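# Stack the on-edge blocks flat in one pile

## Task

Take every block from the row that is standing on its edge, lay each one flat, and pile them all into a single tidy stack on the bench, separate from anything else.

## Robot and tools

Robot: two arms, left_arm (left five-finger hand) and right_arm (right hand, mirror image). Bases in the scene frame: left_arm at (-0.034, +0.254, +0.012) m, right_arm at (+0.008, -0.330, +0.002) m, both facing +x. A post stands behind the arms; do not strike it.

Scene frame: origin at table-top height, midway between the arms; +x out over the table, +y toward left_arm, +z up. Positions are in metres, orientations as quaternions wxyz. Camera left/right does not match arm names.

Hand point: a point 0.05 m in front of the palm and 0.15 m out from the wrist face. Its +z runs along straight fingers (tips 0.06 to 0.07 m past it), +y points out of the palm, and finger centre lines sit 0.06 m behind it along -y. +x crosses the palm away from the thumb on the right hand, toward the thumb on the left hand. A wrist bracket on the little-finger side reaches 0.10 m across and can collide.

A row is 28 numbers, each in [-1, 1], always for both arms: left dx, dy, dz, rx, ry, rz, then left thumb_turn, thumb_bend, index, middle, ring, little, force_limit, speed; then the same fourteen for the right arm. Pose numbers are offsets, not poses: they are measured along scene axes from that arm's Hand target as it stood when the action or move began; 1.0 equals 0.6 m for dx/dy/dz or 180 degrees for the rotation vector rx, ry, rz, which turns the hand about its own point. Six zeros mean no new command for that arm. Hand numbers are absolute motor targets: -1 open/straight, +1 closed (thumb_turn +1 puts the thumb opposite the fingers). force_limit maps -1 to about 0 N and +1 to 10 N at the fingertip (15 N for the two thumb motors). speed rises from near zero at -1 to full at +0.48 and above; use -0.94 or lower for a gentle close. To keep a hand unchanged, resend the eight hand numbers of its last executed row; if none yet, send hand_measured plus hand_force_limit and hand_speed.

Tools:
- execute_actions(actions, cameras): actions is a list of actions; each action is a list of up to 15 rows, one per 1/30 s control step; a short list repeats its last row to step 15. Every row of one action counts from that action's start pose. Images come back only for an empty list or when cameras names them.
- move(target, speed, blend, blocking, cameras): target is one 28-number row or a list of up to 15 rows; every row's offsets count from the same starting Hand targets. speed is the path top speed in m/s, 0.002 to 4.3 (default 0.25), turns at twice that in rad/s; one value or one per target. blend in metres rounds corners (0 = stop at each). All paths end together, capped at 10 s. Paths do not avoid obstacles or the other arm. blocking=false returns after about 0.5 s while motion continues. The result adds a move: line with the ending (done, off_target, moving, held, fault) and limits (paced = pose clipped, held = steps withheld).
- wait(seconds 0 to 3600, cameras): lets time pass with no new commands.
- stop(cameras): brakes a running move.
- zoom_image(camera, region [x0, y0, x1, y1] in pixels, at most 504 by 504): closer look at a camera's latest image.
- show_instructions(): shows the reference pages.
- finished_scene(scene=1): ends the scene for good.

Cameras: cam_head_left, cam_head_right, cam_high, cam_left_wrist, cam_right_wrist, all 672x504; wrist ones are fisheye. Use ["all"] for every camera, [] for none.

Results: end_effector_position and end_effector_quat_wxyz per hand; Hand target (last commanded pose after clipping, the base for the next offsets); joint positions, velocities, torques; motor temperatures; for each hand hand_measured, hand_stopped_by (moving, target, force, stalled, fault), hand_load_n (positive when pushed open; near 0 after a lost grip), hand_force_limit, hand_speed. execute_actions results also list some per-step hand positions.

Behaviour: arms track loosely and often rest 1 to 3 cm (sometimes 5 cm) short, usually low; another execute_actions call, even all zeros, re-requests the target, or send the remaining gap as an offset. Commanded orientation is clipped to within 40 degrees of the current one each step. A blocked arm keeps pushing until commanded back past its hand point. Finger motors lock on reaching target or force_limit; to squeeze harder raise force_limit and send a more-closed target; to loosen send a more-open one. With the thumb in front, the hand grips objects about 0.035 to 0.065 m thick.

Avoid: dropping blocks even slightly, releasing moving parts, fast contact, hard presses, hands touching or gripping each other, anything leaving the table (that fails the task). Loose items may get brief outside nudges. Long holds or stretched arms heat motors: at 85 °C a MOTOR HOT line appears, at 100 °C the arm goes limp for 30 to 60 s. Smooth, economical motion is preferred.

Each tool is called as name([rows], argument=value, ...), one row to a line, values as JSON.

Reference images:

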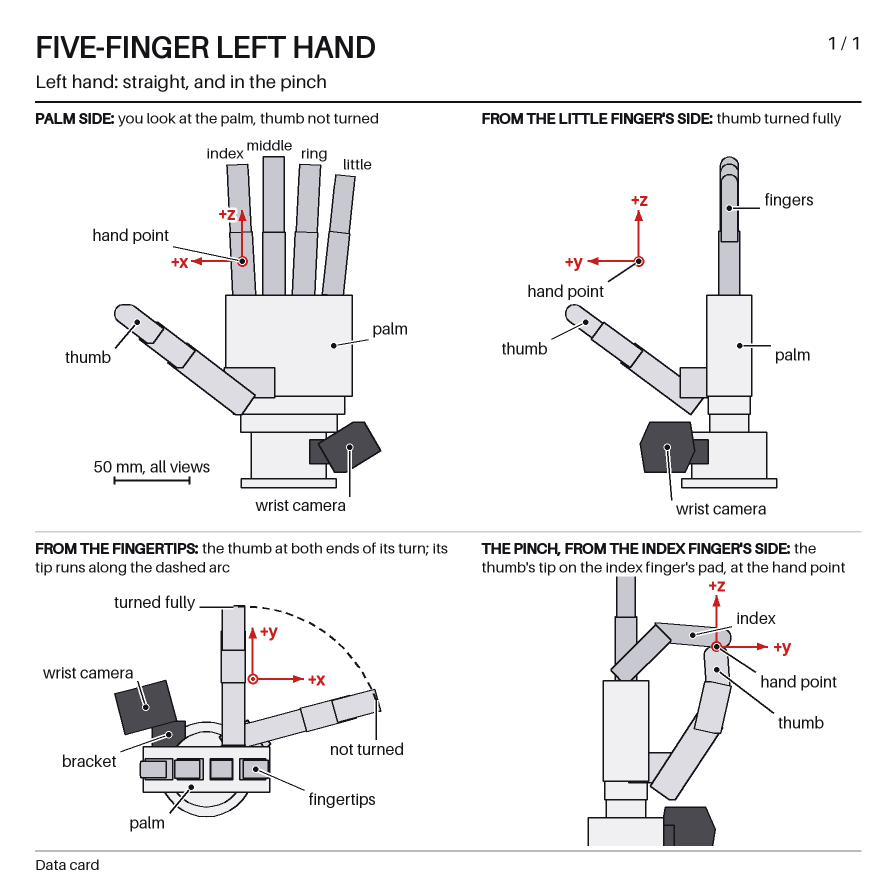

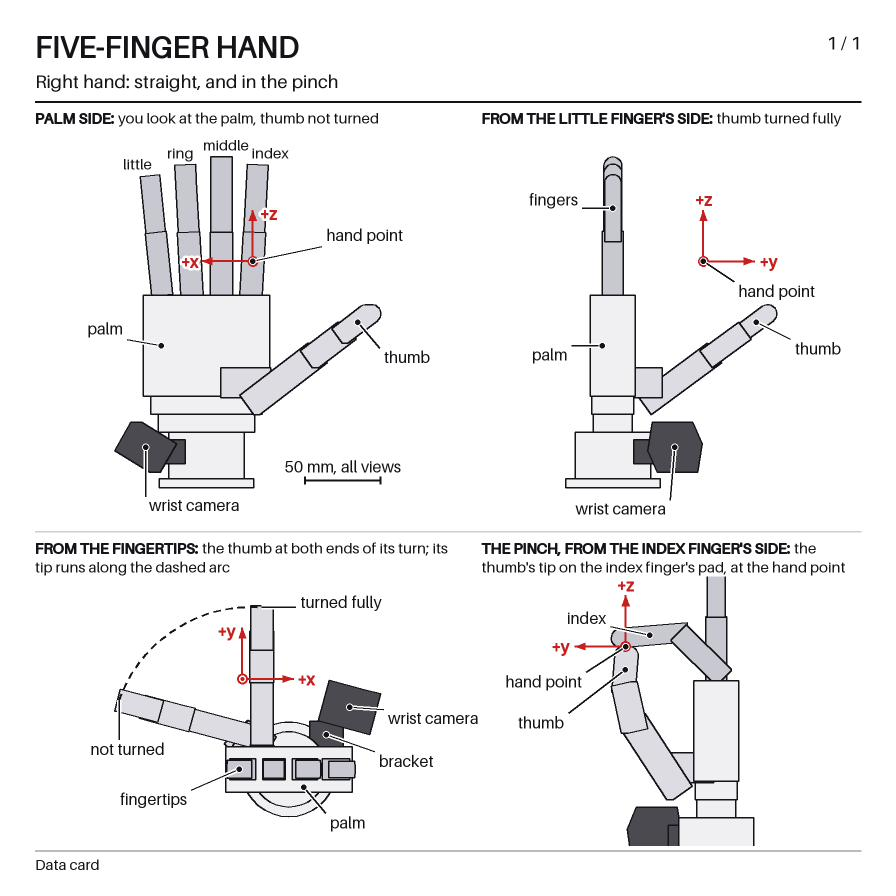

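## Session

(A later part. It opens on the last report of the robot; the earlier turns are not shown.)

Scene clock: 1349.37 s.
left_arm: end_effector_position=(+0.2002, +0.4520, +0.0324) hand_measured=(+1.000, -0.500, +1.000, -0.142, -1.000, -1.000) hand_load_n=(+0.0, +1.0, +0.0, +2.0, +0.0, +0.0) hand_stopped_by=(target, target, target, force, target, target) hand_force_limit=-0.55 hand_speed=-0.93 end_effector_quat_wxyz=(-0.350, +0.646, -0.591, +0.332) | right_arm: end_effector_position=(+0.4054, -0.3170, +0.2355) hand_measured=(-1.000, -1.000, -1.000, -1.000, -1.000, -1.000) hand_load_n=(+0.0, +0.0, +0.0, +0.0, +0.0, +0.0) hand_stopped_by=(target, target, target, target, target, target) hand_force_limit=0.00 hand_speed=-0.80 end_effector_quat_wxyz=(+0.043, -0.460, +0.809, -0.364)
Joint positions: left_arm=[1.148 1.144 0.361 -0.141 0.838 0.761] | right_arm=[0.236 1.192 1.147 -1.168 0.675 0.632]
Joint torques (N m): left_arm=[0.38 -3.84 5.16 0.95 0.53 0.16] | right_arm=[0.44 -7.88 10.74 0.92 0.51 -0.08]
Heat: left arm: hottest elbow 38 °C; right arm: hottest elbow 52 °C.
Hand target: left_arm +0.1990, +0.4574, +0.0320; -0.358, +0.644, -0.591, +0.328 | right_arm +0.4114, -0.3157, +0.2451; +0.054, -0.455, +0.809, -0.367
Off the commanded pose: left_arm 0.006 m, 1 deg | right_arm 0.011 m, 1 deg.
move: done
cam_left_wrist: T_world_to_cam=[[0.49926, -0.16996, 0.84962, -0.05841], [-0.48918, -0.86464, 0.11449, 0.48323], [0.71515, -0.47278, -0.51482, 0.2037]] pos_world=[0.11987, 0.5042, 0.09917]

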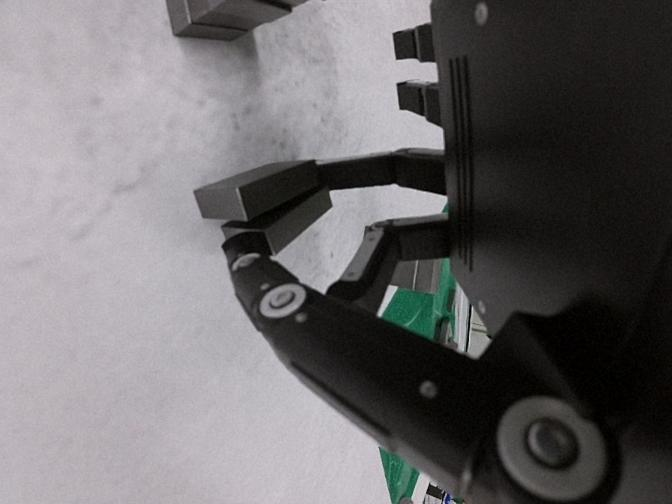

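move([
  [0,0,0,0,0,0,1,-0.5,1,-0.25,-1,-1,-0.5,-0.9,0,0,0,0,0,0,-1,-1,-1,-1,-1,-1,0,-0.8],
  [0,0,-0.006,0,0,0,1,-0.5,1,-0.25,-1,-1,-0.5,-0.9,0,0,0,0,0,0,-1,-1,-1,-1,-1,-1,0,-0.8],
], speed=0.03, cameras=["cam_left_wrist"])

zoom_image(camera="cam_left_wrist", region=[180, 120, 430, 320])

Scene clock: 1352.40 s.
left_arm: end_effector_position=(+0.2006, +0.4528, +0.0300) hand_measured=(+1.000, -0.500, +1.000, -0.250, -1.000, -1.000) hand_load_n=(+0.0, +0.0, +0.0, +0.0, +0.0, +0.0) hand_stopped_by=(target, target, target, target, target, target) hand_force_limit=-0.50 hand_speed=-0.90 end_effector_quat_wxyz=(-0.352, +0.645, -0.592, +0.331) | right_arm: end_effector_position=(+0.4054, -0.3170, +0.2355) hand_measured=(-1.000, -1.000, -1.000, -1.000, -1.000, -1.000) hand_load_n=(+0.0, +0.0, +0.0, -0.5, +0.0, +0.0) hand_stopped_by=(target, target, target, target, target, target) hand_force_limit=0.00 hand_speed=-0.80 end_effector_quat_wxyz=(+0.043, -0.460, +0.809, -0.364)
Joint positions: left_arm=[1.148 1.154 0.357 -0.123 0.838 0.761] | right_arm=[0.236 1.192 1.147 -1.168 0.675 0.632]
Joint torques (N m): left_arm=[0.38 -3.66 5.03 0.92 0.53 0.16] | right_arm=[0.44 -7.88 10.74 0.92 0.51 -0.08]
Heat: left arm: hottest elbow 38 °C; right arm: hottest elbow 52 °C.
Hand target: left_arm +0.1990, +0.4573, +0.0284; -0.358, +0.644, -0.591, +0.328 | right_arm +0.4114, -0.3157, +0.2451; +0.054, -0.455, +0.809, -0.367
Off the commanded pose: left_arm 0.005 m, 1 deg | right_arm 0.011 m, 1 deg.
move: done
cam_left_wrist: T_world_to_cam=[[0.49782, -0.17328, 0.84979, -0.05461], [-0.48938, -0.86507, 0.1103, 0.48474], [0.71602, -0.47078, -0.51545, 0.20144]] pos_world=[0.12017, 0.5047, 0.09678]

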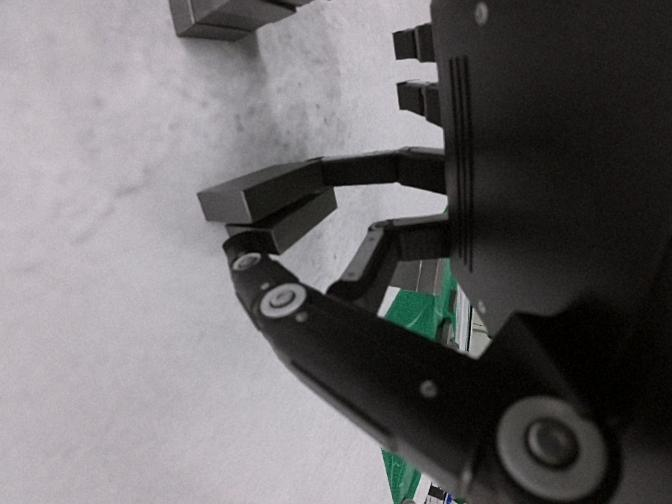

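Scaled by 2.016 from the camera's image (finer frame: 960x720).

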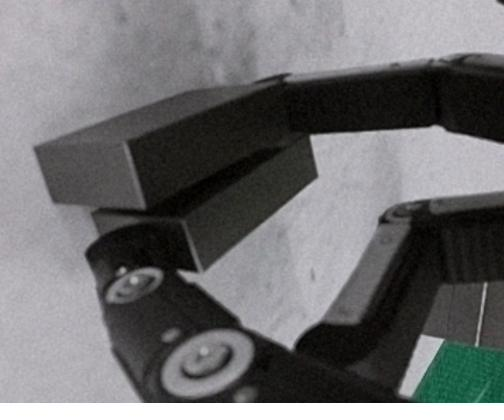

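move(target=[0,0,0,0,0,0,1,-0.5,1,0.15,-1,-1,-0.55,-0.93,0,0,0,0,0,0,-1,-1,-1,-1,-1,-1,0,-0.8])

move(target=[0,0,0,0,0,0,1,-0.5,1,0.3,-1,-1,-0.2,-0.93,0,0,0,0,0,0,-1,-1,-1,-1,-1,-1,0,-0.8], cameras=["cam_left_wrist"])

zoom_image(camera="cam_left_wrist", region=[180, 120, 430, 320])

Scene clock: 1354.00 s.
left_arm: end_effector_position=(+0.2006, +0.4528, +0.0301) hand_measured=(+1.000, -0.500, +1.000, -0.140, -1.000, -1.000) hand_load_n=(+0.0, +1.0, +0.0, +2.5, +0.0, +0.0) hand_stopped_by=(target, target, target, force, target, target) hand_force_limit=-0.55 hand_speed=-0.93 end_effector_quat_wxyz=(-0.352, +0.645, -0.592, +0.331) | right_arm: end_effector_position=(+0.4054, -0.3170, +0.2355) hand_measured=(-1.000, -1.000, -1.000, -1.000, -1.000, -1.000) hand_load_n=(+0.0, +0.0, +0.0, +0.0, +0.0, +0.0) hand_stopped_by=(target, target, target, target, target, target) hand_force_limit=0.00 hand_speed=-0.80 end_effector_quat_wxyz=(+0.043, -0.460, +0.809, -0.364)
Joint positions: left_arm=[1.148 1.154 0.357 -0.123 0.838 0.761] | right_arm=[0.236 1.192 1.147 -1.168 0.675 0.632]
Joint torques (N m): left_arm=[0.38 -3.66 5.04 0.95 0.52 0.16] | right_arm=[0.44 -7.88 10.74 0.94 0.51 -0.08]
Heat: left arm: hottest elbow 38 °C; right arm: hottest elbow 52 °C.
Hand target: left_arm +0.1990, +0.4573, +0.0284; -0.358, +0.644, -0.591, +0.328 | right_arm +0.4114, -0.3157, +0.2451; +0.054, -0.455, +0.809, -0.367
Off the commanded pose: left_arm 0.005 m, 1 deg | right_arm 0.011 m, 1 deg.
move: done

Scene clock: 1354.50 s.
left_arm: end_effector_position=(+0.2008, +0.4529, +0.0302) hand_measured=(+1.000, -0.500, +1.000, -0.128, -1.000, -1.000) hand_load_n=(+0.5, +2.5, +0.0, +5.0, +0.0, +0.0) hand_stopped_by=(target, target, target, force, target, target) hand_force_limit=-0.20 hand_speed=-0.93 end_effector_quat_wxyz=(-0.353, +0.645, -0.592, +0.332) | right_arm: end_effector_position=(+0.4054, -0.3170, +0.2355) hand_measured=(-1.000, -1.000, -1.000, -1.000, -1.000, -1.000) hand_load_n=(+0.0, +0.0, +0.0, +0.0, +0.0, +0.0) hand_stopped_by=(target, target, target, target, target, target) hand_force_limit=0.00 hand_speed=-0.80 end_effector_quat_wxyz=(+0.043, -0.460, +0.809, -0.364)
Joint positions: left_arm=[1.148 1.154 0.357 -0.122 0.839 0.761] | right_arm=[0.236 1.192 1.147 -1.168 0.675 0.632]
Joint torques (N m): left_arm=[0.38 -3.6 5.03 0.91 0.49 0.16] | right_arm=[0.44 -7.88 10.74 0.94 0.51 -0.08]
Heat: left arm: hottest elbow 38 °C; right arm: hottest elbow 52 °C.
Hand target: left_arm +0.1989, +0.4573, +0.0284; -0.358, +0.644, -0.591, +0.328 | right_arm +0.4114, -0.3157, +0.2451; +0.054, -0.455, +0.809, -0.367
Off the commanded pose: left_arm 0.005 m, 1 deg | right_arm 0.011 m, 1 deg.
move: done
cam_left_wrist: T_world_to_cam=[[0.49654, -0.17413, 0.85037, -0.05429], [-0.49014, -0.86479, 0.10911, 0.48491], [0.71639, -0.47097, -0.51475, 0.2015]] pos_world=[0.12028, 0.5048, 0.09698]

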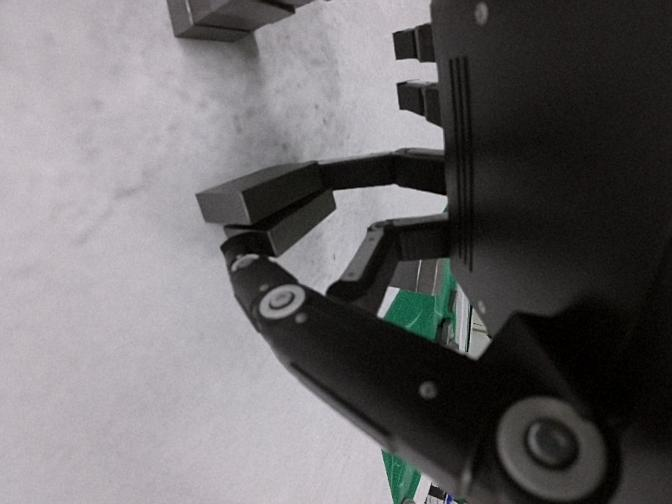

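Scaled by 2.016 from the camera's image (finer frame: 960x720).

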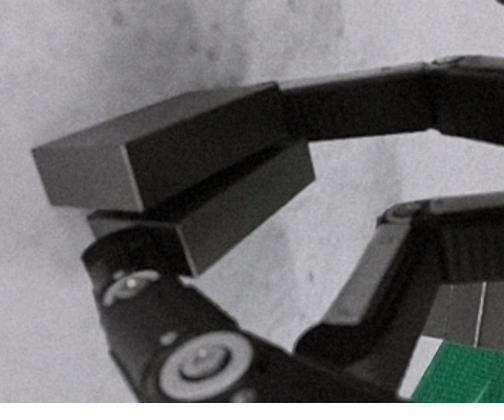

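move([
  [0.019,0.002,0.0325,0,0,0,1,-0.5,1,0.3,-1,-1,-0.2,-0.93,0,0,0,0,0,0,-1,-1,-1,-1,-1,-1,0,-0.8],
  [0.019,0.002,0.075,0,0,0,1,-0.5,1,0.3,-1,-1,-0.2,-0.93,0,0,0,0,0,0,-1,-1,-1,-1,-1,-1,0,-0.8],
], speed=0.03, cameras=["cam_left_wrist"])

zoom_image(camera="cam_left_wrist", region=[180, 120, 430, 320])

Scene clock: 1357.67 s.
left_arm: end_effector_position=(+0.1987, +0.4435, +0.0524) hand_measured=(+1.000, -0.500, +1.000, -0.128, -1.000, -1.000) hand_load_n=(+0.5, +3.0, +0.0, +4.0, +0.0, +0.0) hand_stopped_by=(target, target, target, force, target, target) hand_force_limit=-0.20 hand_speed=-0.93 end_effector_quat_wxyz=(-0.339, +0.657, -0.586, +0.331) | right_arm: end_effector_position=(+0.4054, -0.3170, +0.2355) hand_measured=(-1.000, -1.000, -1.000, -1.000, -1.000, -1.000) hand_load_n=(+0.0, +0.0, +0.0, +0.0, +0.0, +0.0) hand_stopped_by=(target, target, target, target, target, target) hand_force_limit=0.00 hand_speed=-0.80 end_effector_quat_wxyz=(+0.043, -0.460, +0.809, -0.364)
Joint positions: left_arm=[1.134 1.054 0.384 -0.265 0.817 0.733] | right_arm=[0.236 1.192 1.147 -1.168 0.675 0.632]
Joint torques (N m): left_arm=[-1.55 -4.89 8.83 0.21 0.41 -0.05] | right_arm=[0.44 -7.88 10.73 0.92 0.51 -0.08]
Heat: left arm: hottest elbow 38 °C; right arm: hottest elbow 52 °C.
Hand target: left_arm +0.2104, +0.4586, +0.0735; -0.358, +0.644, -0.591, +0.328 | right_arm +0.4114, -0.3157, +0.2451; +0.054, -0.455, +0.809, -0.367
Off the commanded pose: left_arm 0.028 m, 3 deg | right_arm 0.011 m, 1 deg.
move: off_target (left_arm)
cam_left_wrist: T_world_to_cam=[[0.51646, -0.14171, 0.8445, -0.09176], [-0.476, -0.86731, 0.14557, 0.46978], [0.71182, -0.47716, -0.51539, 0.21363]] pos_world=[0.11894, 0.49639, 0.11921]

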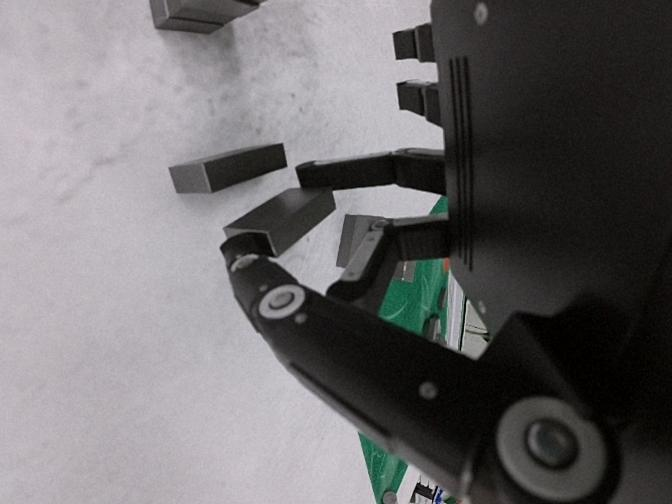

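Scaled by 2.016 from the camera's image (finer frame: 960x720).

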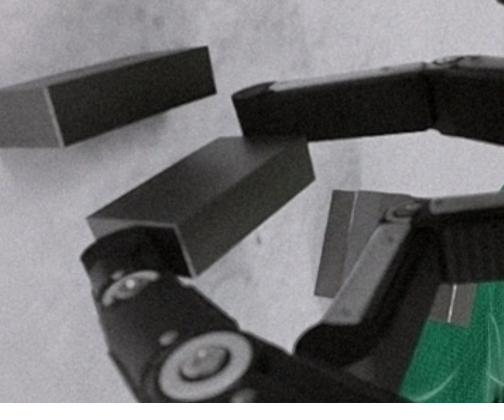

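move([
  [0,0,0.15,0,0,0,1,-0.5,1,0.3,-1,-1,-0.2,-0.93,0,0,0,0,0,0,-1,-1,-1,-1,-1,-1,0,-0.8],
  [0.302,-0.1485,0.161,0.2285,0.1150,0.2291,1,-0.5,1,0.3,-1,-1,-0.2,-0.93,0,0,0,0,0,0,-1,-1,-1,-1,-1,-1,0,-0.8],
], speed=[0.08,0.12], blend=0.02, cameras=["cam_left_wrist"])

zoom_image(camera="cam_left_wrist", region=[180, 120, 430, 320])

Scene clock: 1367.63 s.
left_arm: end_effector_position=(+0.3736, +0.3746, +0.1520) hand_measured=(+1.000, -0.500, +1.000, -0.128, -1.000, -1.000) hand_load_n=(+1.0, +3.0, +0.5, +4.5, +0.0, +0.0) hand_stopped_by=(target, target, target, force, target, target) hand_force_limit=-0.20 hand_speed=-0.93 end_effector_quat_wxyz=(-0.527, +0.687, -0.471, -0.170) | right_arm: end_effector_position=(+0.4054, -0.3170, +0.2355) hand_measured=(-1.000, -1.000, -1.000, -1.000, -1.000, -1.000) hand_load_n=(+0.0, +0.0, +0.0, -0.5, +0.0, +0.0) hand_stopped_by=(target, target, target, target, target, target) hand_force_limit=0.00 hand_speed=-0.80 end_effector_quat_wxyz=(+0.043, -0.460, +0.809, -0.364)
Joint positions: left_arm=[-0.089 1.397 0.917 -0.655 -1.13 -0.182] | right_arm=[0.236 1.192 1.147 -1.168 0.675 0.632]
Joint torques (N m): left_arm=[-1.38 -9.47 9.37 -0.24 -1.18 0.05] | right_arm=[0.44 -7.94 10.74 0.94 0.51 -0.08]
Heat: left arm: hottest elbow 39 °C; right arm: hottest elbow 52 °C.
Hand target: left_arm +0.3916, +0.3694, +0.1700; -0.538, +0.689, -0.460, -0.154 | right_arm +0.4114, -0.3157, +0.2451; +0.054, -0.455, +0.809, -0.367
Off the commanded pose: left_arm 0.026 m, 3 deg | right_arm 0.011 m, 1 deg.
move: off_target (left_arm)
cam_left_wrist: T_world_to_cam=[[0.90395, -0.14011, 0.40402, -0.35442], [0.09895, -0.85062, -0.51639, 0.35826], [0.41602, 0.50677, -0.75506, -0.11397]] pos_world=[0.33235, 0.31284, 0.24214]

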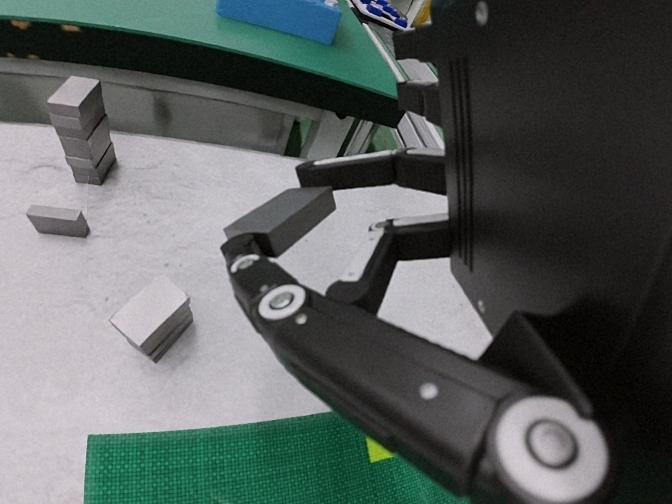

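Scaled by 2.016 from the camera's image (finer frame: 960x720).

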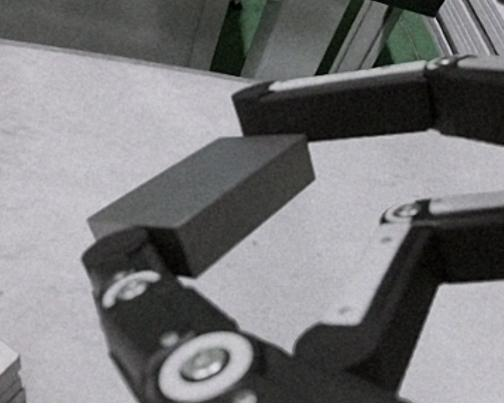

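move([
  [0,0,-0.108,0,0,0,1,-0.5,1,0.3,-1,-1,-0.2,-0.93,0,0,0,0,0,0,-1,-1,-1,-1,-1,-1,0,-0.8],
  [0,0,-0.232,0,0,0,1,-0.5,1,0.3,-1,-1,-0.2,-0.93,0,0,0,0,0,0,-1,-1,-1,-1,-1,-1,0,-0.8],
], speed=[0.08,0.04], blend=0.005, cameras=["cam_left_wrist"])

zoom_image(camera="cam_left_wrist", region=[180, 120, 430, 320])

Scene clock: 1371.93 s.
left_arm: end_effector_position=(+0.3877, +0.3733, +0.0307) hand_measured=(+1.000, -0.500, +1.000, -0.128, -1.000, -1.000) hand_load_n=(+1.5, +3.0, +0.0, +4.0, +0.0, +0.0) hand_stopped_by=(target, target, target, force, target, target) hand_force_limit=-0.20 hand_speed=-0.93 end_effector_quat_wxyz=(-0.533, +0.690, -0.462, -0.160) | right_arm: end_effector_position=(+0.4054, -0.3170, +0.2355) hand_measured=(-1.000, -1.000, -1.000, -1.000, -1.000, -1.000) hand_load_n=(+0.0, +0.0, +0.0, +0.0, +0.0, +0.0) hand_stopped_by=(target, target, target, target, target, target) hand_force_limit=0.00 hand_speed=-0.80 end_effector_quat_wxyz=(+0.043, -0.460, +0.809, -0.364)
Joint positions: left_arm=[-0.089 1.646 0.798 -0.26 -1.131 -0.186] | right_arm=[0.236 1.192 1.147 -1.168 0.675 0.632]
Joint torques (N m): left_arm=[-1.38 -10.75 4.7 0.58 -1.14 0.05] | right_arm=[0.44 -7.88 10.74 0.94 0.5 -0.08]
Heat: left arm: hottest elbow 40 °C; right arm: hottest elbow 52 °C.
Hand target: left_arm +0.3917, +0.3694, +0.0308; -0.538, +0.689, -0.460, -0.154 | right_arm +0.4114, -0.3157, +0.2451; +0.054, -0.455, +0.809, -0.367
Off the commanded pose: left_arm 0.006 m, 1 deg | right_arm 0.011 m, 1 deg.
move: done
cam_left_wrist: T_world_to_cam=[[0.8918, -0.13744, 0.43104, -0.31547], [0.11581, -0.85165, -0.51116, 0.28686], [0.43735, 0.50577, -0.74359, -0.21907]] pos_world=[0.34393, 0.31174, 0.11972]

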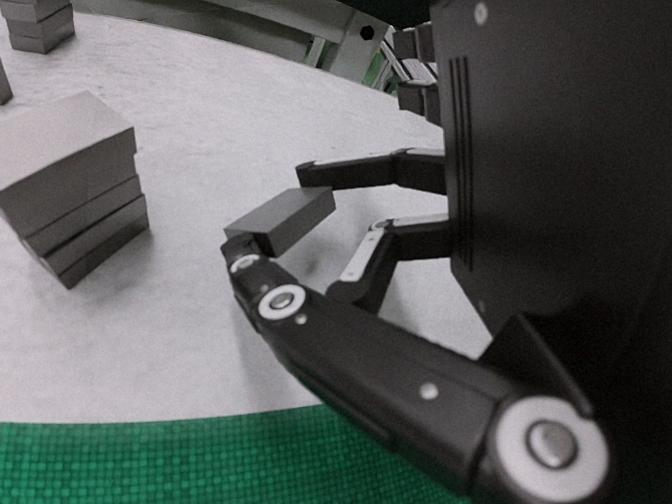

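Scaled by 2.016 from the camera's image (finer frame: 960x720).

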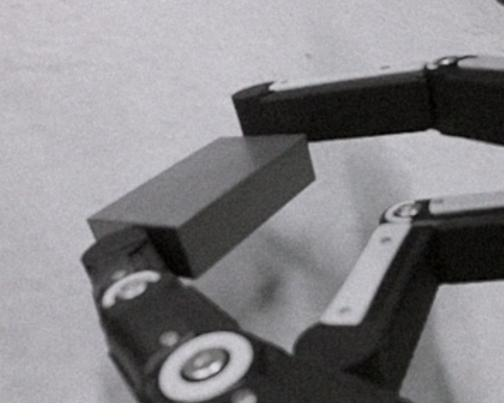

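zoom_image(camera="cam_left_wrist", region=[0, 80, 160, 300])

Scaled by 2.291 from the camera's image (finer frame: 960x720).

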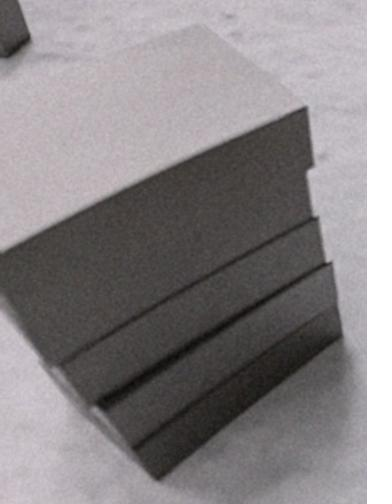

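move(target=[0,0,-0.0165,0,0,0,1,-0.5,1,0.3,-1,-1,-0.2,-0.93,0,0,0,0,0,0,-1,-1,-1,-1,-1,-1,0,-0.8], speed=0.03)

move(target=[0.003,-0.003,-0.012,0,0,0,1,-0.5,1,0.3,-1,-1,-0.2,-0.93,0,0,0,0,0,0,-1,-1,-1,-1,-1,-1,0,-0.8], speed=0.03, cameras=["cam_left_wrist"])

zoom_image(camera="cam_left_wrist", region=[180, 120, 430, 320])

Scene clock: 1374.03 s.
left_arm: end_effector_position=(+0.3876, +0.3733, +0.0209) hand_measured=(+1.000, -0.500, +1.000, -0.128, -1.000, -1.000) hand_load_n=(+1.5, +3.0, +0.0, +4.0, +0.0, +0.0) hand_stopped_by=(target, target, target, force, target, target) hand_force_limit=-0.20 hand_speed=-0.93 end_effector_quat_wxyz=(-0.533, +0.690, -0.462, -0.160) | right_arm: end_effector_position=(+0.4054, -0.3170, +0.2355) hand_measured=(-1.000, -1.000, -1.000, -1.000, -1.000, -1.000) hand_load_n=(+0.0, +0.0, +0.0, +0.0, +0.0, +0.0) hand_stopped_by=(target, target, target, target, target, target) hand_force_limit=0.00 hand_speed=-0.80 end_effector_quat_wxyz=(+0.043, -0.460, +0.809, -0.364)
Joint positions: left_arm=[-0.089 1.669 0.791 -0.23 -1.131 -0.186] | right_arm=[0.236 1.192 1.147 -1.168 0.675 0.632]
Joint torques (N m): left_arm=[-1.32 -10.93 4.56 0.57 -1.15 0.05] | right_arm=[0.44 -7.88 10.74 0.92 0.51 -0.08]
Heat: left arm: hottest elbow 39 °C; right arm: hottest elbow 52 °C.
Hand target: left_arm +0.3916, +0.3694, +0.0209; -0.538, +0.689, -0.460, -0.154 | right_arm +0.4114, -0.3157, +0.2451; +0.054, -0.455, +0.809, -0.367
Off the commanded pose: left_arm 0.006 m, 1 deg | right_arm 0.011 m, 1 deg.
move: done

Scene clock: 1374.60 s.
left_arm: end_effector_position=(+0.3880, +0.3733, +0.0156) hand_measured=(+1.000, -0.500, +1.000, -0.128, -1.000, -1.000) hand_load_n=(+1.0, +3.0, +0.0, +4.5, +0.0, +0.0) hand_stopped_by=(target, target, target, force, target, target) hand_force_limit=-0.20 hand_speed=-0.93 end_effector_quat_wxyz=(-0.534, +0.690, -0.461, -0.162) | right_arm: end_effector_position=(+0.4054, -0.3170, +0.2355) hand_measured=(-1.000, -1.000, -1.000, -1.000, -1.000, -1.000) hand_load_n=(+0.0, +0.0, +0.0, +0.0, +0.0, +0.0) hand_stopped_by=(target, target, target, target, target, target) hand_force_limit=0.00 hand_speed=-0.80 end_effector_quat_wxyz=(+0.043, -0.460, +0.809, -0.364)
Joint positions: left_arm=[-0.091 1.686 0.791 -0.218 -1.137 -0.189] | right_arm=[0.236 1.192 1.147 -1.168 0.675 0.632]
Joint torques (N m): left_arm=[-1.49 -10.64 4.66 0.51 -0.96 0] | right_arm=[0.44 -7.88 10.74 0.92 0.51 -0.08]
Heat: left arm: hottest elbow 39 °C; right arm: hottest elbow 52 °C.
Hand target: left_arm +0.3933, +0.3678, +0.0137; -0.538, +0.689, -0.460, -0.154 | right_arm +0.4114, -0.3157, +0.2451; +0.054, -0.455, +0.809, -0.367
Off the commanded pose: left_arm 0.008 m, 1 deg | right_arm 0.011 m, 1 deg.
move: done
cam_left_wrist: T_world_to_cam=[[0.89244, -0.13737, 0.42975, -0.30945], [0.11756, -0.84882, -0.51545, 0.27747], [0.43559, 0.51052, -0.74137, -0.23158]] pos_world=[0.34442, 0.31124, 0.10433]

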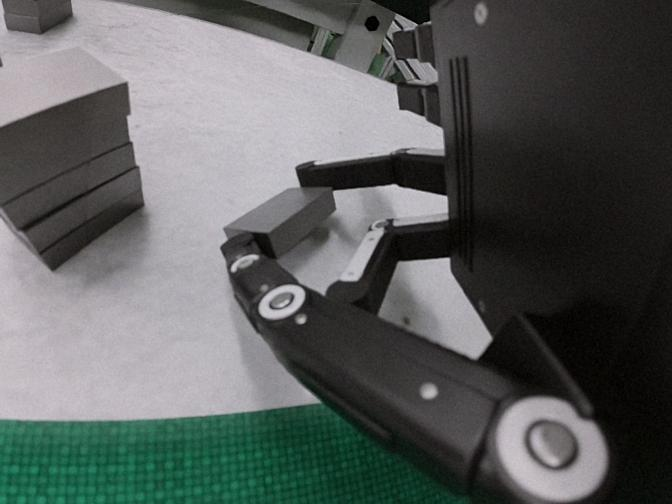

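Scaled by 2.016 from the camera's image (finer frame: 960x720).

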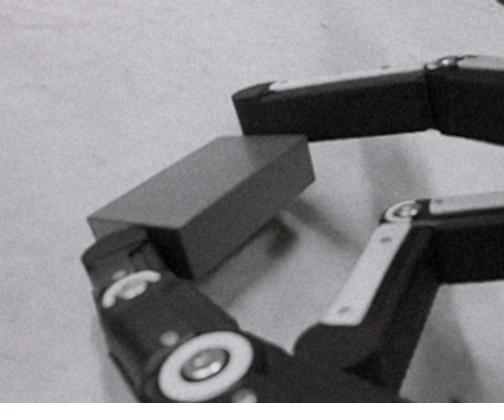

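move(target=[0.003,-0.003,-0.012,0,0,0,1,-0.5,1,0.3,-1,-1,-0.2,-0.93,0,0,0,0,0,0,-1,-1,-1,-1,-1,-1,0,-0.8], speed=0.03, cameras=["cam_left_wrist"])

zoom_image(camera="cam_left_wrist", region=[180, 120, 430, 320])

Scene clock: 1376.37 s.
left_arm: end_effector_position=(+0.3899, +0.3718, +0.0131) hand_measured=(+1.000, -0.500, +1.000, -0.128, -1.000, -1.000) hand_load_n=(+1.0, +3.0, +0.0, +4.0, +0.0, -0.5) hand_stopped_by=(target, target, target, force, target, target) hand_force_limit=-0.20 hand_speed=-0.93 end_effector_quat_wxyz=(-0.538, +0.689, -0.459, -0.160) | right_arm: end_effector_position=(+0.4054, -0.3170, +0.2355) hand_measured=(-1.000, -1.000, -1.000, -1.000, -1.000, -1.000) hand_load_n=(+0.0, +0.0, +0.0, +0.0, +0.0, +0.0) hand_stopped_by=(target, target, target, target, target, target) hand_force_limit=0.00 hand_speed=-0.80 end_effector_quat_wxyz=(+0.043, -0.460, +0.809, -0.364)
Joint positions: left_arm=[-0.096 1.697 0.791 -0.203 -1.144 -0.192] | right_arm=[0.236 1.192 1.147 -1.168 0.675 0.632]
Joint torques (N m): left_arm=[-1.44 -9.88 4.85 0.39 -0.73 -0.06] | right_arm=[0.38 -7.88 10.74 0.94 0.51 -0.08]
Heat: left arm: hottest elbow 39 °C; right arm: hottest elbow 52 °C.
Hand target: left_arm +0.3952, +0.3660, +0.0065; -0.538, +0.689, -0.460, -0.154 | right_arm +0.4114, -0.3157, +0.2451; +0.054, -0.455, +0.809, -0.367
Off the commanded pose: left_arm 0.010 m, 1 deg | right_arm 0.011 m, 1 deg.
move: done
cam_left_wrist: T_world_to_cam=[[0.88919, -0.1407, 0.43538, -0.30784], [0.12047, -0.84597, -0.51944, 0.2725], [0.4414, 0.51433, -0.73527, -0.23725]] pos_world=[0.34562, 0.30924, 0.10113]

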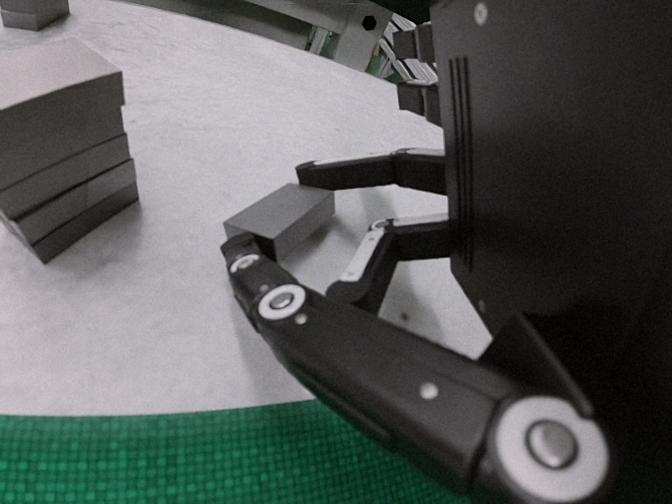

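Scaled by 2.016 from the camera's image (finer frame: 960x720).

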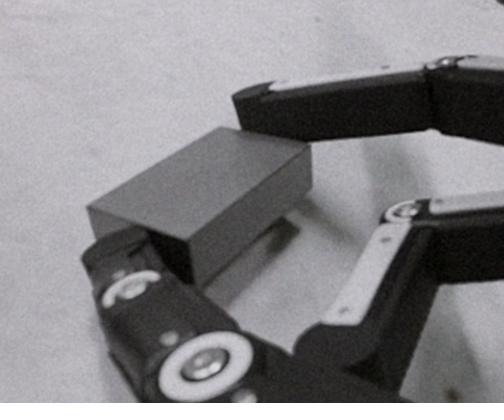

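move(target=[0.003,-0.003,-0.010,0,0,0,1,-0.5,1,0.3,-1,-1,-0.2,-0.93,0,0,0,0,0,0,-1,-1,-1,-1,-1,-1,0,-0.8], speed=0.03, cameras=["cam_left_wrist"])

zoom_image(camera="cam_left_wrist", region=[180, 120, 430, 320])

Scene clock: 1377.43 s.
left_arm: end_effector_position=(+0.3911, +0.3692, +0.0079) hand_measured=(+1.000, -0.500, +1.000, -0.128, -1.000, -1.000) hand_load_n=(+0.0, +2.0, +0.0, +6.0, +0.0, +0.0) hand_stopped_by=(target, target, target, force, target, target) hand_force_limit=-0.20 hand_speed=-0.93 end_effector_quat_wxyz=(-0.539, +0.688, -0.460, -0.159) | right_arm: end_effector_position=(+0.4054, -0.3170, +0.2355) hand_measured=(-1.000, -1.000, -1.000, -1.000, -1.000, -1.000) hand_load_n=(-0.5, +0.0, +0.0, +0.0, +0.0, +0.0) hand_stopped_by=(target, target, target, target, target, target) hand_force_limit=0.00 hand_speed=-0.80 end_effector_quat_wxyz=(+0.043, -0.460, +0.809, -0.364)
Joint positions: left_arm=[-0.102 1.712 0.791 -0.192 -1.148 -0.198] | right_arm=[0.236 1.192 1.147 -1.168 0.675 0.632]
Joint torques (N m): left_arm=[-1.26 -9.7 5.04 0.27 -0.68 -0.08] | right_arm=[0.44 -7.88 10.74 0.92 0.51 -0.08]
Heat: left arm: hottest elbow 39 °C; right arm: hottest elbow 52 °C.
Hand target: left_arm +0.3970, +0.3641, +0.0006; -0.538, +0.689, -0.460, -0.154 | right_arm +0.4114, -0.3157, +0.2451; +0.054, -0.455, +0.809, -0.367
Off the commanded pose: left_arm 0.011 m, 1 deg | right_arm 0.011 m, 1 deg.
move: off_target (left_arm)
cam_left_wrist: T_world_to_cam=[[0.88815, -0.14374, 0.43649, -0.30543], [0.11892, -0.84557, -0.52044, 0.26796], [0.44389, 0.51414, -0.73391, -0.2411]] pos_world=[0.34642, 0.30664, 0.09584]

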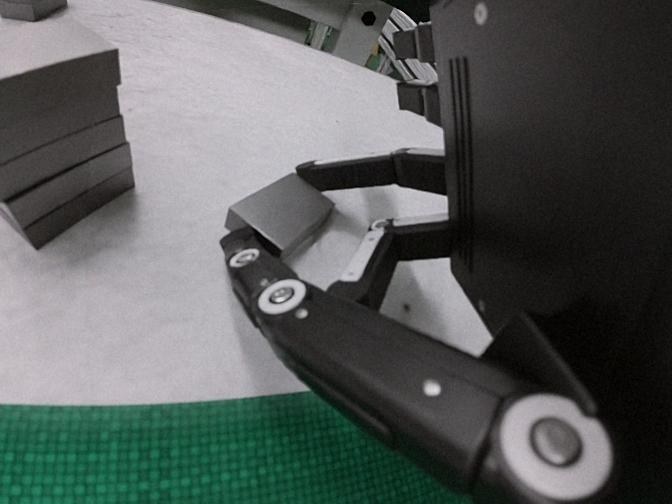

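Scaled by 2.016 from the camera's image (finer frame: 960x720).

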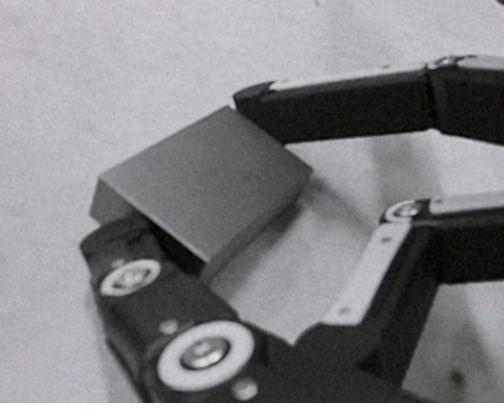

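move(target=[0.001,-0.001,-0.004,0,0,0,1,-0.5,1,-0.145,-1,-1,-0.5,-0.93,0,0,0,0,0,0,-1,-1,-1,-1,-1,-1,0,-0.8], speed=0.03, cameras=["cam_left_wrist"])

zoom_image(camera="cam_left_wrist", region=[180, 120, 430, 320])

Scene clock: 1378.87 s.
left_arm: end_effector_position=(+0.3910, +0.3689, +0.0072) hand_measured=(+1.000, -0.500, +1.000, -0.146, -1.000, -1.000) hand_load_n=(-1.0, +1.0, +0.0, +2.0, +0.0, +0.0) hand_stopped_by=(target, target, target, target, target, target) hand_force_limit=-0.50 hand_speed=-0.93 end_effector_quat_wxyz=(-0.539, +0.687, -0.460, -0.160) | right_arm: end_effector_position=(+0.4054, -0.3170, +0.2355) hand_measured=(-1.000, -1.000, -1.000, -1.000, -1.000, -1.000) hand_load_n=(+0.0, +0.0, +0.0, +0.0, +0.0, +0.0) hand_stopped_by=(target, target, target, target, target, target) hand_force_limit=0.00 hand_speed=-0.80 end_effector_quat_wxyz=(+0.043, -0.460, +0.809, -0.364)
Joint positions: left_arm=[-0.104 1.715 0.791 -0.191 -1.15 -0.199] | right_arm=[0.236 1.192 1.147 -1.168 0.675 0.632]
Joint torques (N m): left_arm=[-1.26 -9.41 5.11 0.34 -0.61 -0.11] | right_arm=[0.44 -7.94 10.74 0.92 0.51 -0.08]
Heat: left arm: hottest elbow 39 °C; right arm: hottest elbow 52 °C.
Hand target: left_arm +0.3975, +0.3634, -0.0020; -0.538, +0.689, -0.460, -0.154 | right_arm +0.4114, -0.3157, +0.2451; +0.054, -0.455, +0.809, -0.367
Off the commanded pose: left_arm 0.012 m, 1 deg | right_arm 0.011 m, 1 deg.
move: off_target (left_arm)
cam_left_wrist: T_world_to_cam=[[0.88853, -0.14492, 0.43534, -0.30482], [0.11816, -0.84454, -0.52229, 0.26725], [0.44335, 0.51551, -0.73327, -0.24171]] pos_world=[0.34642, 0.30614, 0.09504]

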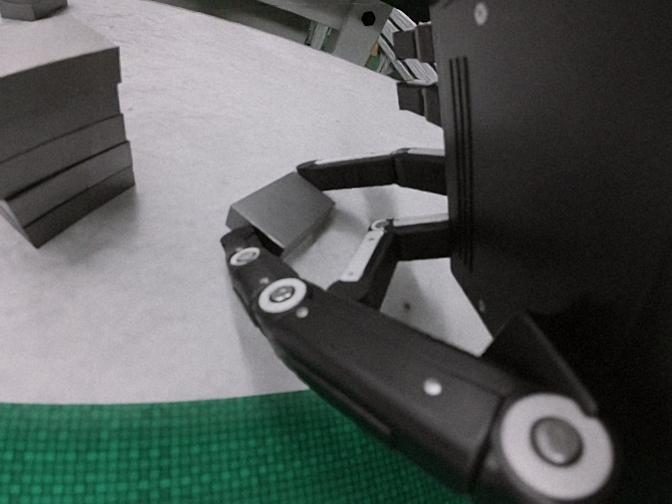

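Scaled by 2.016 from the camera's image (finer frame: 960x720).

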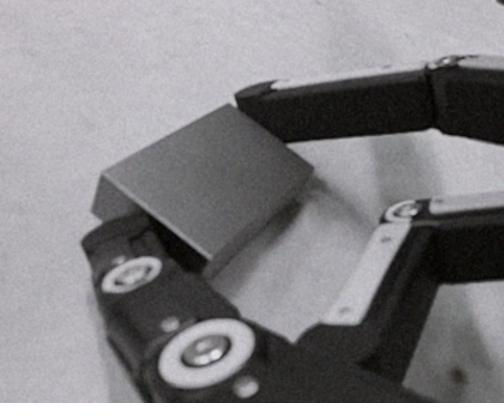

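move(target=[0.001,-0.001,-0.006,0,0,0,1,-0.5,1,-0.15,-1,-1,-0.5,-0.93,0,0,0,0,0,0,-1,-1,-1,-1,-1,-1,0,-0.8], speed=0.03, cameras=["cam_left_wrist"])

zoom_image(camera="cam_left_wrist", region=[180, 120, 430, 320])

Scene clock: 1381.93 s.
left_arm: end_effector_position=(+0.3910, +0.3685, +0.0066) hand_measured=(+1.000, -0.500, +1.000, -0.150, -1.000, -1.000) hand_load_n=(-2.0, +0.0, +0.0, +1.5, +0.0, +0.0) hand_stopped_by=(target, target, target, target, target, target) hand_force_limit=-0.50 hand_speed=-0.93 end_effector_quat_wxyz=(-0.541, +0.686, -0.460, -0.161) | right_arm: end_effector_position=(+0.4054, -0.3170, +0.2355) hand_measured=(-1.000, -1.000, -1.000, -1.000, -1.000, -1.000) hand_load_n=(+0.0, +0.0, +0.0, +0.0, +0.0, +0.0) hand_stopped_by=(target, target, target, target, target, target) hand_force_limit=0.00 hand_speed=-0.80 end_effector_quat_wxyz=(+0.043, -0.460, +0.809, -0.364)
Joint positions: left_arm=[-0.106 1.719 0.791 -0.188 -1.155 -0.199] | right_arm=[0.236 1.192 1.147 -1.168 0.675 0.632]
Joint torques (N m): left_arm=[-1.14 -9 5.14 0.44 -0.43 -0.14] | right_arm=[0.44 -7.94 10.74 0.92 0.51 -0.08]
Heat: left arm: hottest elbow 38 °C; right arm: hottest elbow 52 °C.
Hand target: left_arm +0.3982, +0.3629, -0.0054; -0.538, +0.689, -0.460, -0.154 | right_arm +0.4114, -0.3157, +0.2451; +0.054, -0.455, +0.809, -0.367
Off the commanded pose: left_arm 0.015 m, 1 deg | right_arm 0.011 m, 1 deg.
move: off_target (left_arm)
cam_left_wrist: T_world_to_cam=[[0.88862, -0.14701, 0.43443, -0.30393], [0.11805, -0.842, -0.5264, 0.26583], [0.44318, 0.51906, -0.73087, -0.2433]] pos_world=[0.34653, 0.30544, 0.09415]

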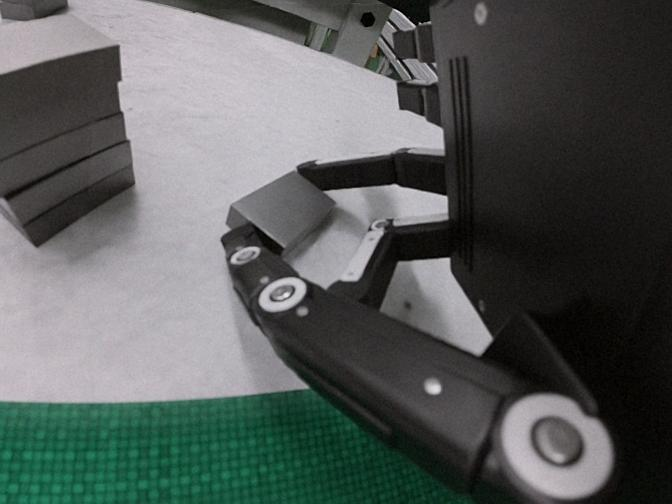

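Scaled by 2.016 from the camera's image (finer frame: 960x720).

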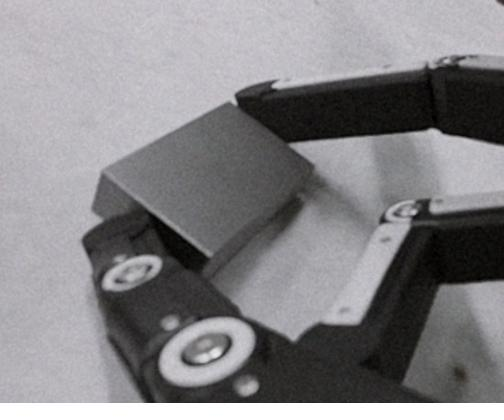

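move(target=[0,0,0.006,0,0,0,1,-0.5,1,0.3,-1,-1,-0.2,-0.93,0,0,0,0,0,0,-1,-1,-1,-1,-1,-1,0,-0.8], speed=0.03)

move([
  [0.0167,0.010,0.034,0,0,0,1,-0.5,1,0.3,-1,-1,-0.2,-0.93,0,0,0,0,0,0,-1,-1,-1,-1,-1,-1,0,-0.8],
  [0.0167,0.010,0.08,0,0,0,1,-0.5,1,0.3,-1,-1,-0.2,-0.93,0,0,0,0,0,0,-1,-1,-1,-1,-1,-1,0,-0.8],
], speed=0.03, cameras=["cam_left_wrist"])

zoom_image(camera="cam_left_wrist", region=[180, 120, 430, 320])

Scene clock: 1383.57 s.
left_arm: end_effector_position=(+0.3910, +0.3685, +0.0066) hand_measured=(+1.000, -0.500, +1.000, -0.138, -1.000, -1.000) hand_load_n=(-2.0, +0.5, +0.0, +4.5, +0.0, +0.0) hand_stopped_by=(target, target, target, force, target, target) hand_force_limit=-0.20 hand_speed=-0.93 end_effector_quat_wxyz=(-0.541, +0.686, -0.460, -0.161) | right_arm: end_effector_position=(+0.4054, -0.3170, +0.2355) hand_measured=(-1.000, -1.000, -1.000, -1.000, -1.000, -1.000) hand_load_n=(+0.0, +0.0, +0.0, +0.0, +0.0, +0.0) hand_stopped_by=(target, target, target, target, target, target) hand_force_limit=0.00 hand_speed=-0.80 end_effector_quat_wxyz=(+0.043, -0.460, +0.809, -0.364)
Joint positions: left_arm=[-0.106 1.719 0.791 -0.188 -1.155 -0.199] | right_arm=[0.236 1.192 1.147 -1.168 0.675 0.632]
Joint torques (N m): left_arm=[-1.14 -9.64 5.27 0.1 -0.43 -0.14] | right_arm=[0.44 -7.88 10.74 0.92 0.51 -0.08]
Heat: left arm: hottest elbow 38 °C; right arm: hottest elbow 52 °C.
Hand target: left_arm +0.3982, +0.3629, -0.0018; -0.538, +0.689, -0.460, -0.154 | right_arm +0.4114, -0.3157, +0.2451; +0.054, -0.455, +0.809, -0.367
Off the commanded pose: left_arm 0.012 m, 1 deg | right_arm 0.011 m, 1 deg.
move: off_target (left_arm)

Scene clock: 1385.83 s.
left_arm: end_effector_position=(+0.3904, +0.3666, +0.0262) hand_measured=(+1.000, -0.500, +1.000, -0.138, -1.000, -1.000) hand_load_n=(+1.0, +1.5, +0.0, +2.0, +0.0, +0.0) hand_stopped_by=(target, target, target, force, target, target) hand_force_limit=-0.20 hand_speed=-0.93 end_effector_quat_wxyz=(-0.528, +0.682, -0.477, -0.170) | right_arm: end_effector_position=(+0.4054, -0.3170, +0.2355) hand_measured=(-1.000, -1.000, -1.000, -1.000, -1.000, -1.000) hand_load_n=(+0.0, +0.0, +0.0, +0.0, -0.5, +0.0) hand_stopped_by=(target, target, target, target, target, target) hand_force_limit=0.00 hand_speed=-0.80 end_effector_quat_wxyz=(+0.043, -0.460, +0.809, -0.364)
Joint positions: left_arm=[-0.106 1.672 0.819 -0.291 -1.136 -0.185] | right_arm=[0.236 1.192 1.147 -1.168 0.675 0.632]
Joint torques (N m): left_arm=[0.15 -13.27 7.09 -0.25 -0.93 0.11] | right_arm=[0.44 -7.88 10.74 0.94 0.51 -0.08]
Heat: left arm: hottest elbow 38 °C; right arm: hottest elbow 52 °C.
Hand target: left_arm +0.4082, +0.3689, +0.0462; -0.538, +0.689, -0.460, -0.154 | right_arm +0.4114, -0.3157, +0.2451; +0.054, -0.455, +0.809, -0.367
Off the commanded pose: left_arm 0.027 m, 3 deg | right_arm 0.011 m, 1 deg.
move: off_target (left_arm)
cam_left_wrist: T_world_to_cam=[[0.90445, -0.15465, 0.39755, -0.3146], [0.08421, -0.84889, -0.52182, 0.29015], [0.41818, 0.50544, -0.75476, -0.21228]] pos_world=[0.34887, 0.30495, 0.11625]

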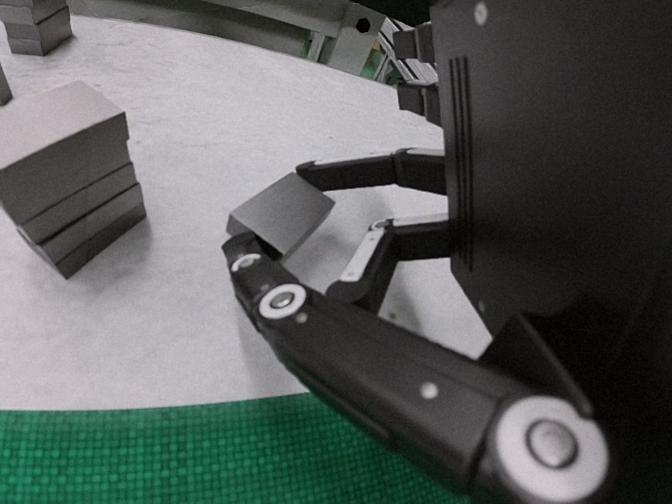

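Scaled by 2.016 from the camera's image (finer frame: 960x720).

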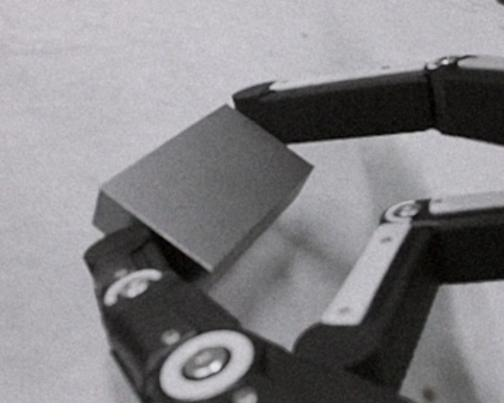

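move([
  [0,0,0.04,0,0,0,1,-0.5,1,0.35,-1,-1,-0.2,-0.93,0,0,0,0,0,0,-1,-1,-1,-1,-1,-1,0,-0.8],
  [0,0,0.12,0,0,0,1,-0.5,1,0.35,-1,-1,-0.2,-0.93,0,0,0,0,0,0,-1,-1,-1,-1,-1,-1,0,-0.8],
], speed=0.05, cameras=["cam_left_wrist"])

zoom_image(camera="cam_left_wrist", region=[180, 120, 430, 320])

zoom_image(camera="cam_left_wrist", region=[0, 120, 180, 320])

Scene clock: 1390.43 s.
left_arm: end_effector_position=(+0.3919, +0.3663, +0.0950) hand_measured=(+1.000, -0.500, +1.000, -0.120, -1.000, -1.000) hand_load_n=(+1.5, +3.5, +0.0, +5.0, +0.0, +0.0) hand_stopped_by=(target, target, target, force, target, target) hand_force_limit=-0.20 hand_speed=-0.93 end_effector_quat_wxyz=(-0.528, +0.681, -0.478, -0.171) | right_arm: end_effector_position=(+0.4054, -0.3170, +0.2355) hand_measured=(-1.000, -1.000, -1.000, -1.000, -1.000, -1.000) hand_load_n=(+0.0, +0.0, +0.0, +0.0, +0.0, +0.0) hand_stopped_by=(target, target, target, target, target, target) hand_force_limit=0.00 hand_speed=-0.80 end_effector_quat_wxyz=(+0.043, -0.460, +0.809, -0.364)
Joint positions: left_arm=[-0.106 1.534 0.888 -0.502 -1.135 -0.185] | right_arm=[0.236 1.192 1.147 -1.168 0.675 0.632]
Joint torques (N m): left_arm=[0.15 -12.45 8.42 -0.24 -0.95 0.12] | right_arm=[0.44 -7.88 10.74 0.92 0.51 -0.08]
Heat: left arm: hottest elbow 38 °C; right arm: hottest elbow 52 °C.
Hand target: left_arm +0.4083, +0.3689, +0.1182; -0.538, +0.689, -0.460, -0.154 | right_arm +0.4114, -0.3157, +0.2451; +0.054, -0.455, +0.809, -0.367
Off the commanded pose: left_arm 0.029 m, 3 deg | right_arm 0.011 m, 1 deg.
move: off_target (left_arm)
cam_left_wrist: T_world_to_cam=[[0.90576, -0.15482, 0.3945, -0.34349], [0.08214, -0.8491, -0.5218, 0.32657], [0.41576, 0.50503, -0.75636, -0.15966]] pos_world=[0.35068, 0.30475, 0.18515]

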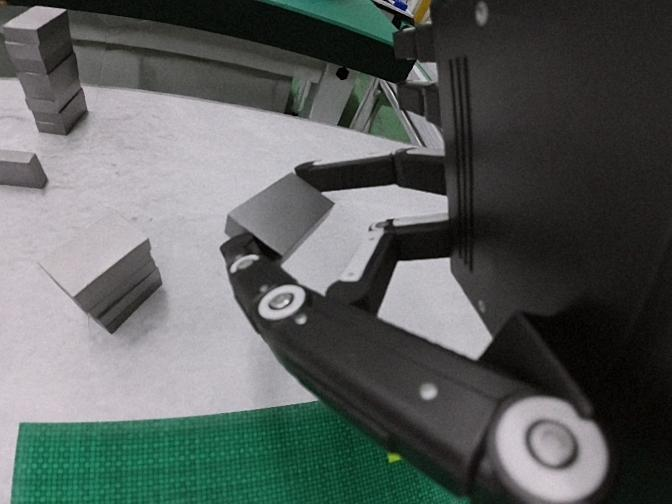

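Scaled by 2.016 from the camera's image (finer frame: 960x720).

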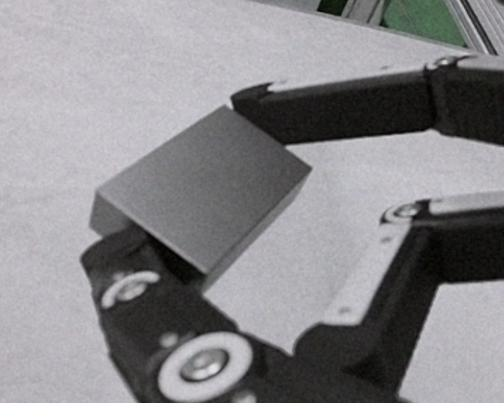

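Scaled by 2.520 from the camera's image (finer frame: 960x720).

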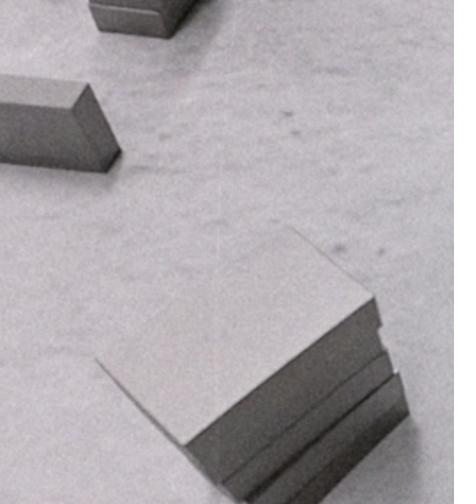

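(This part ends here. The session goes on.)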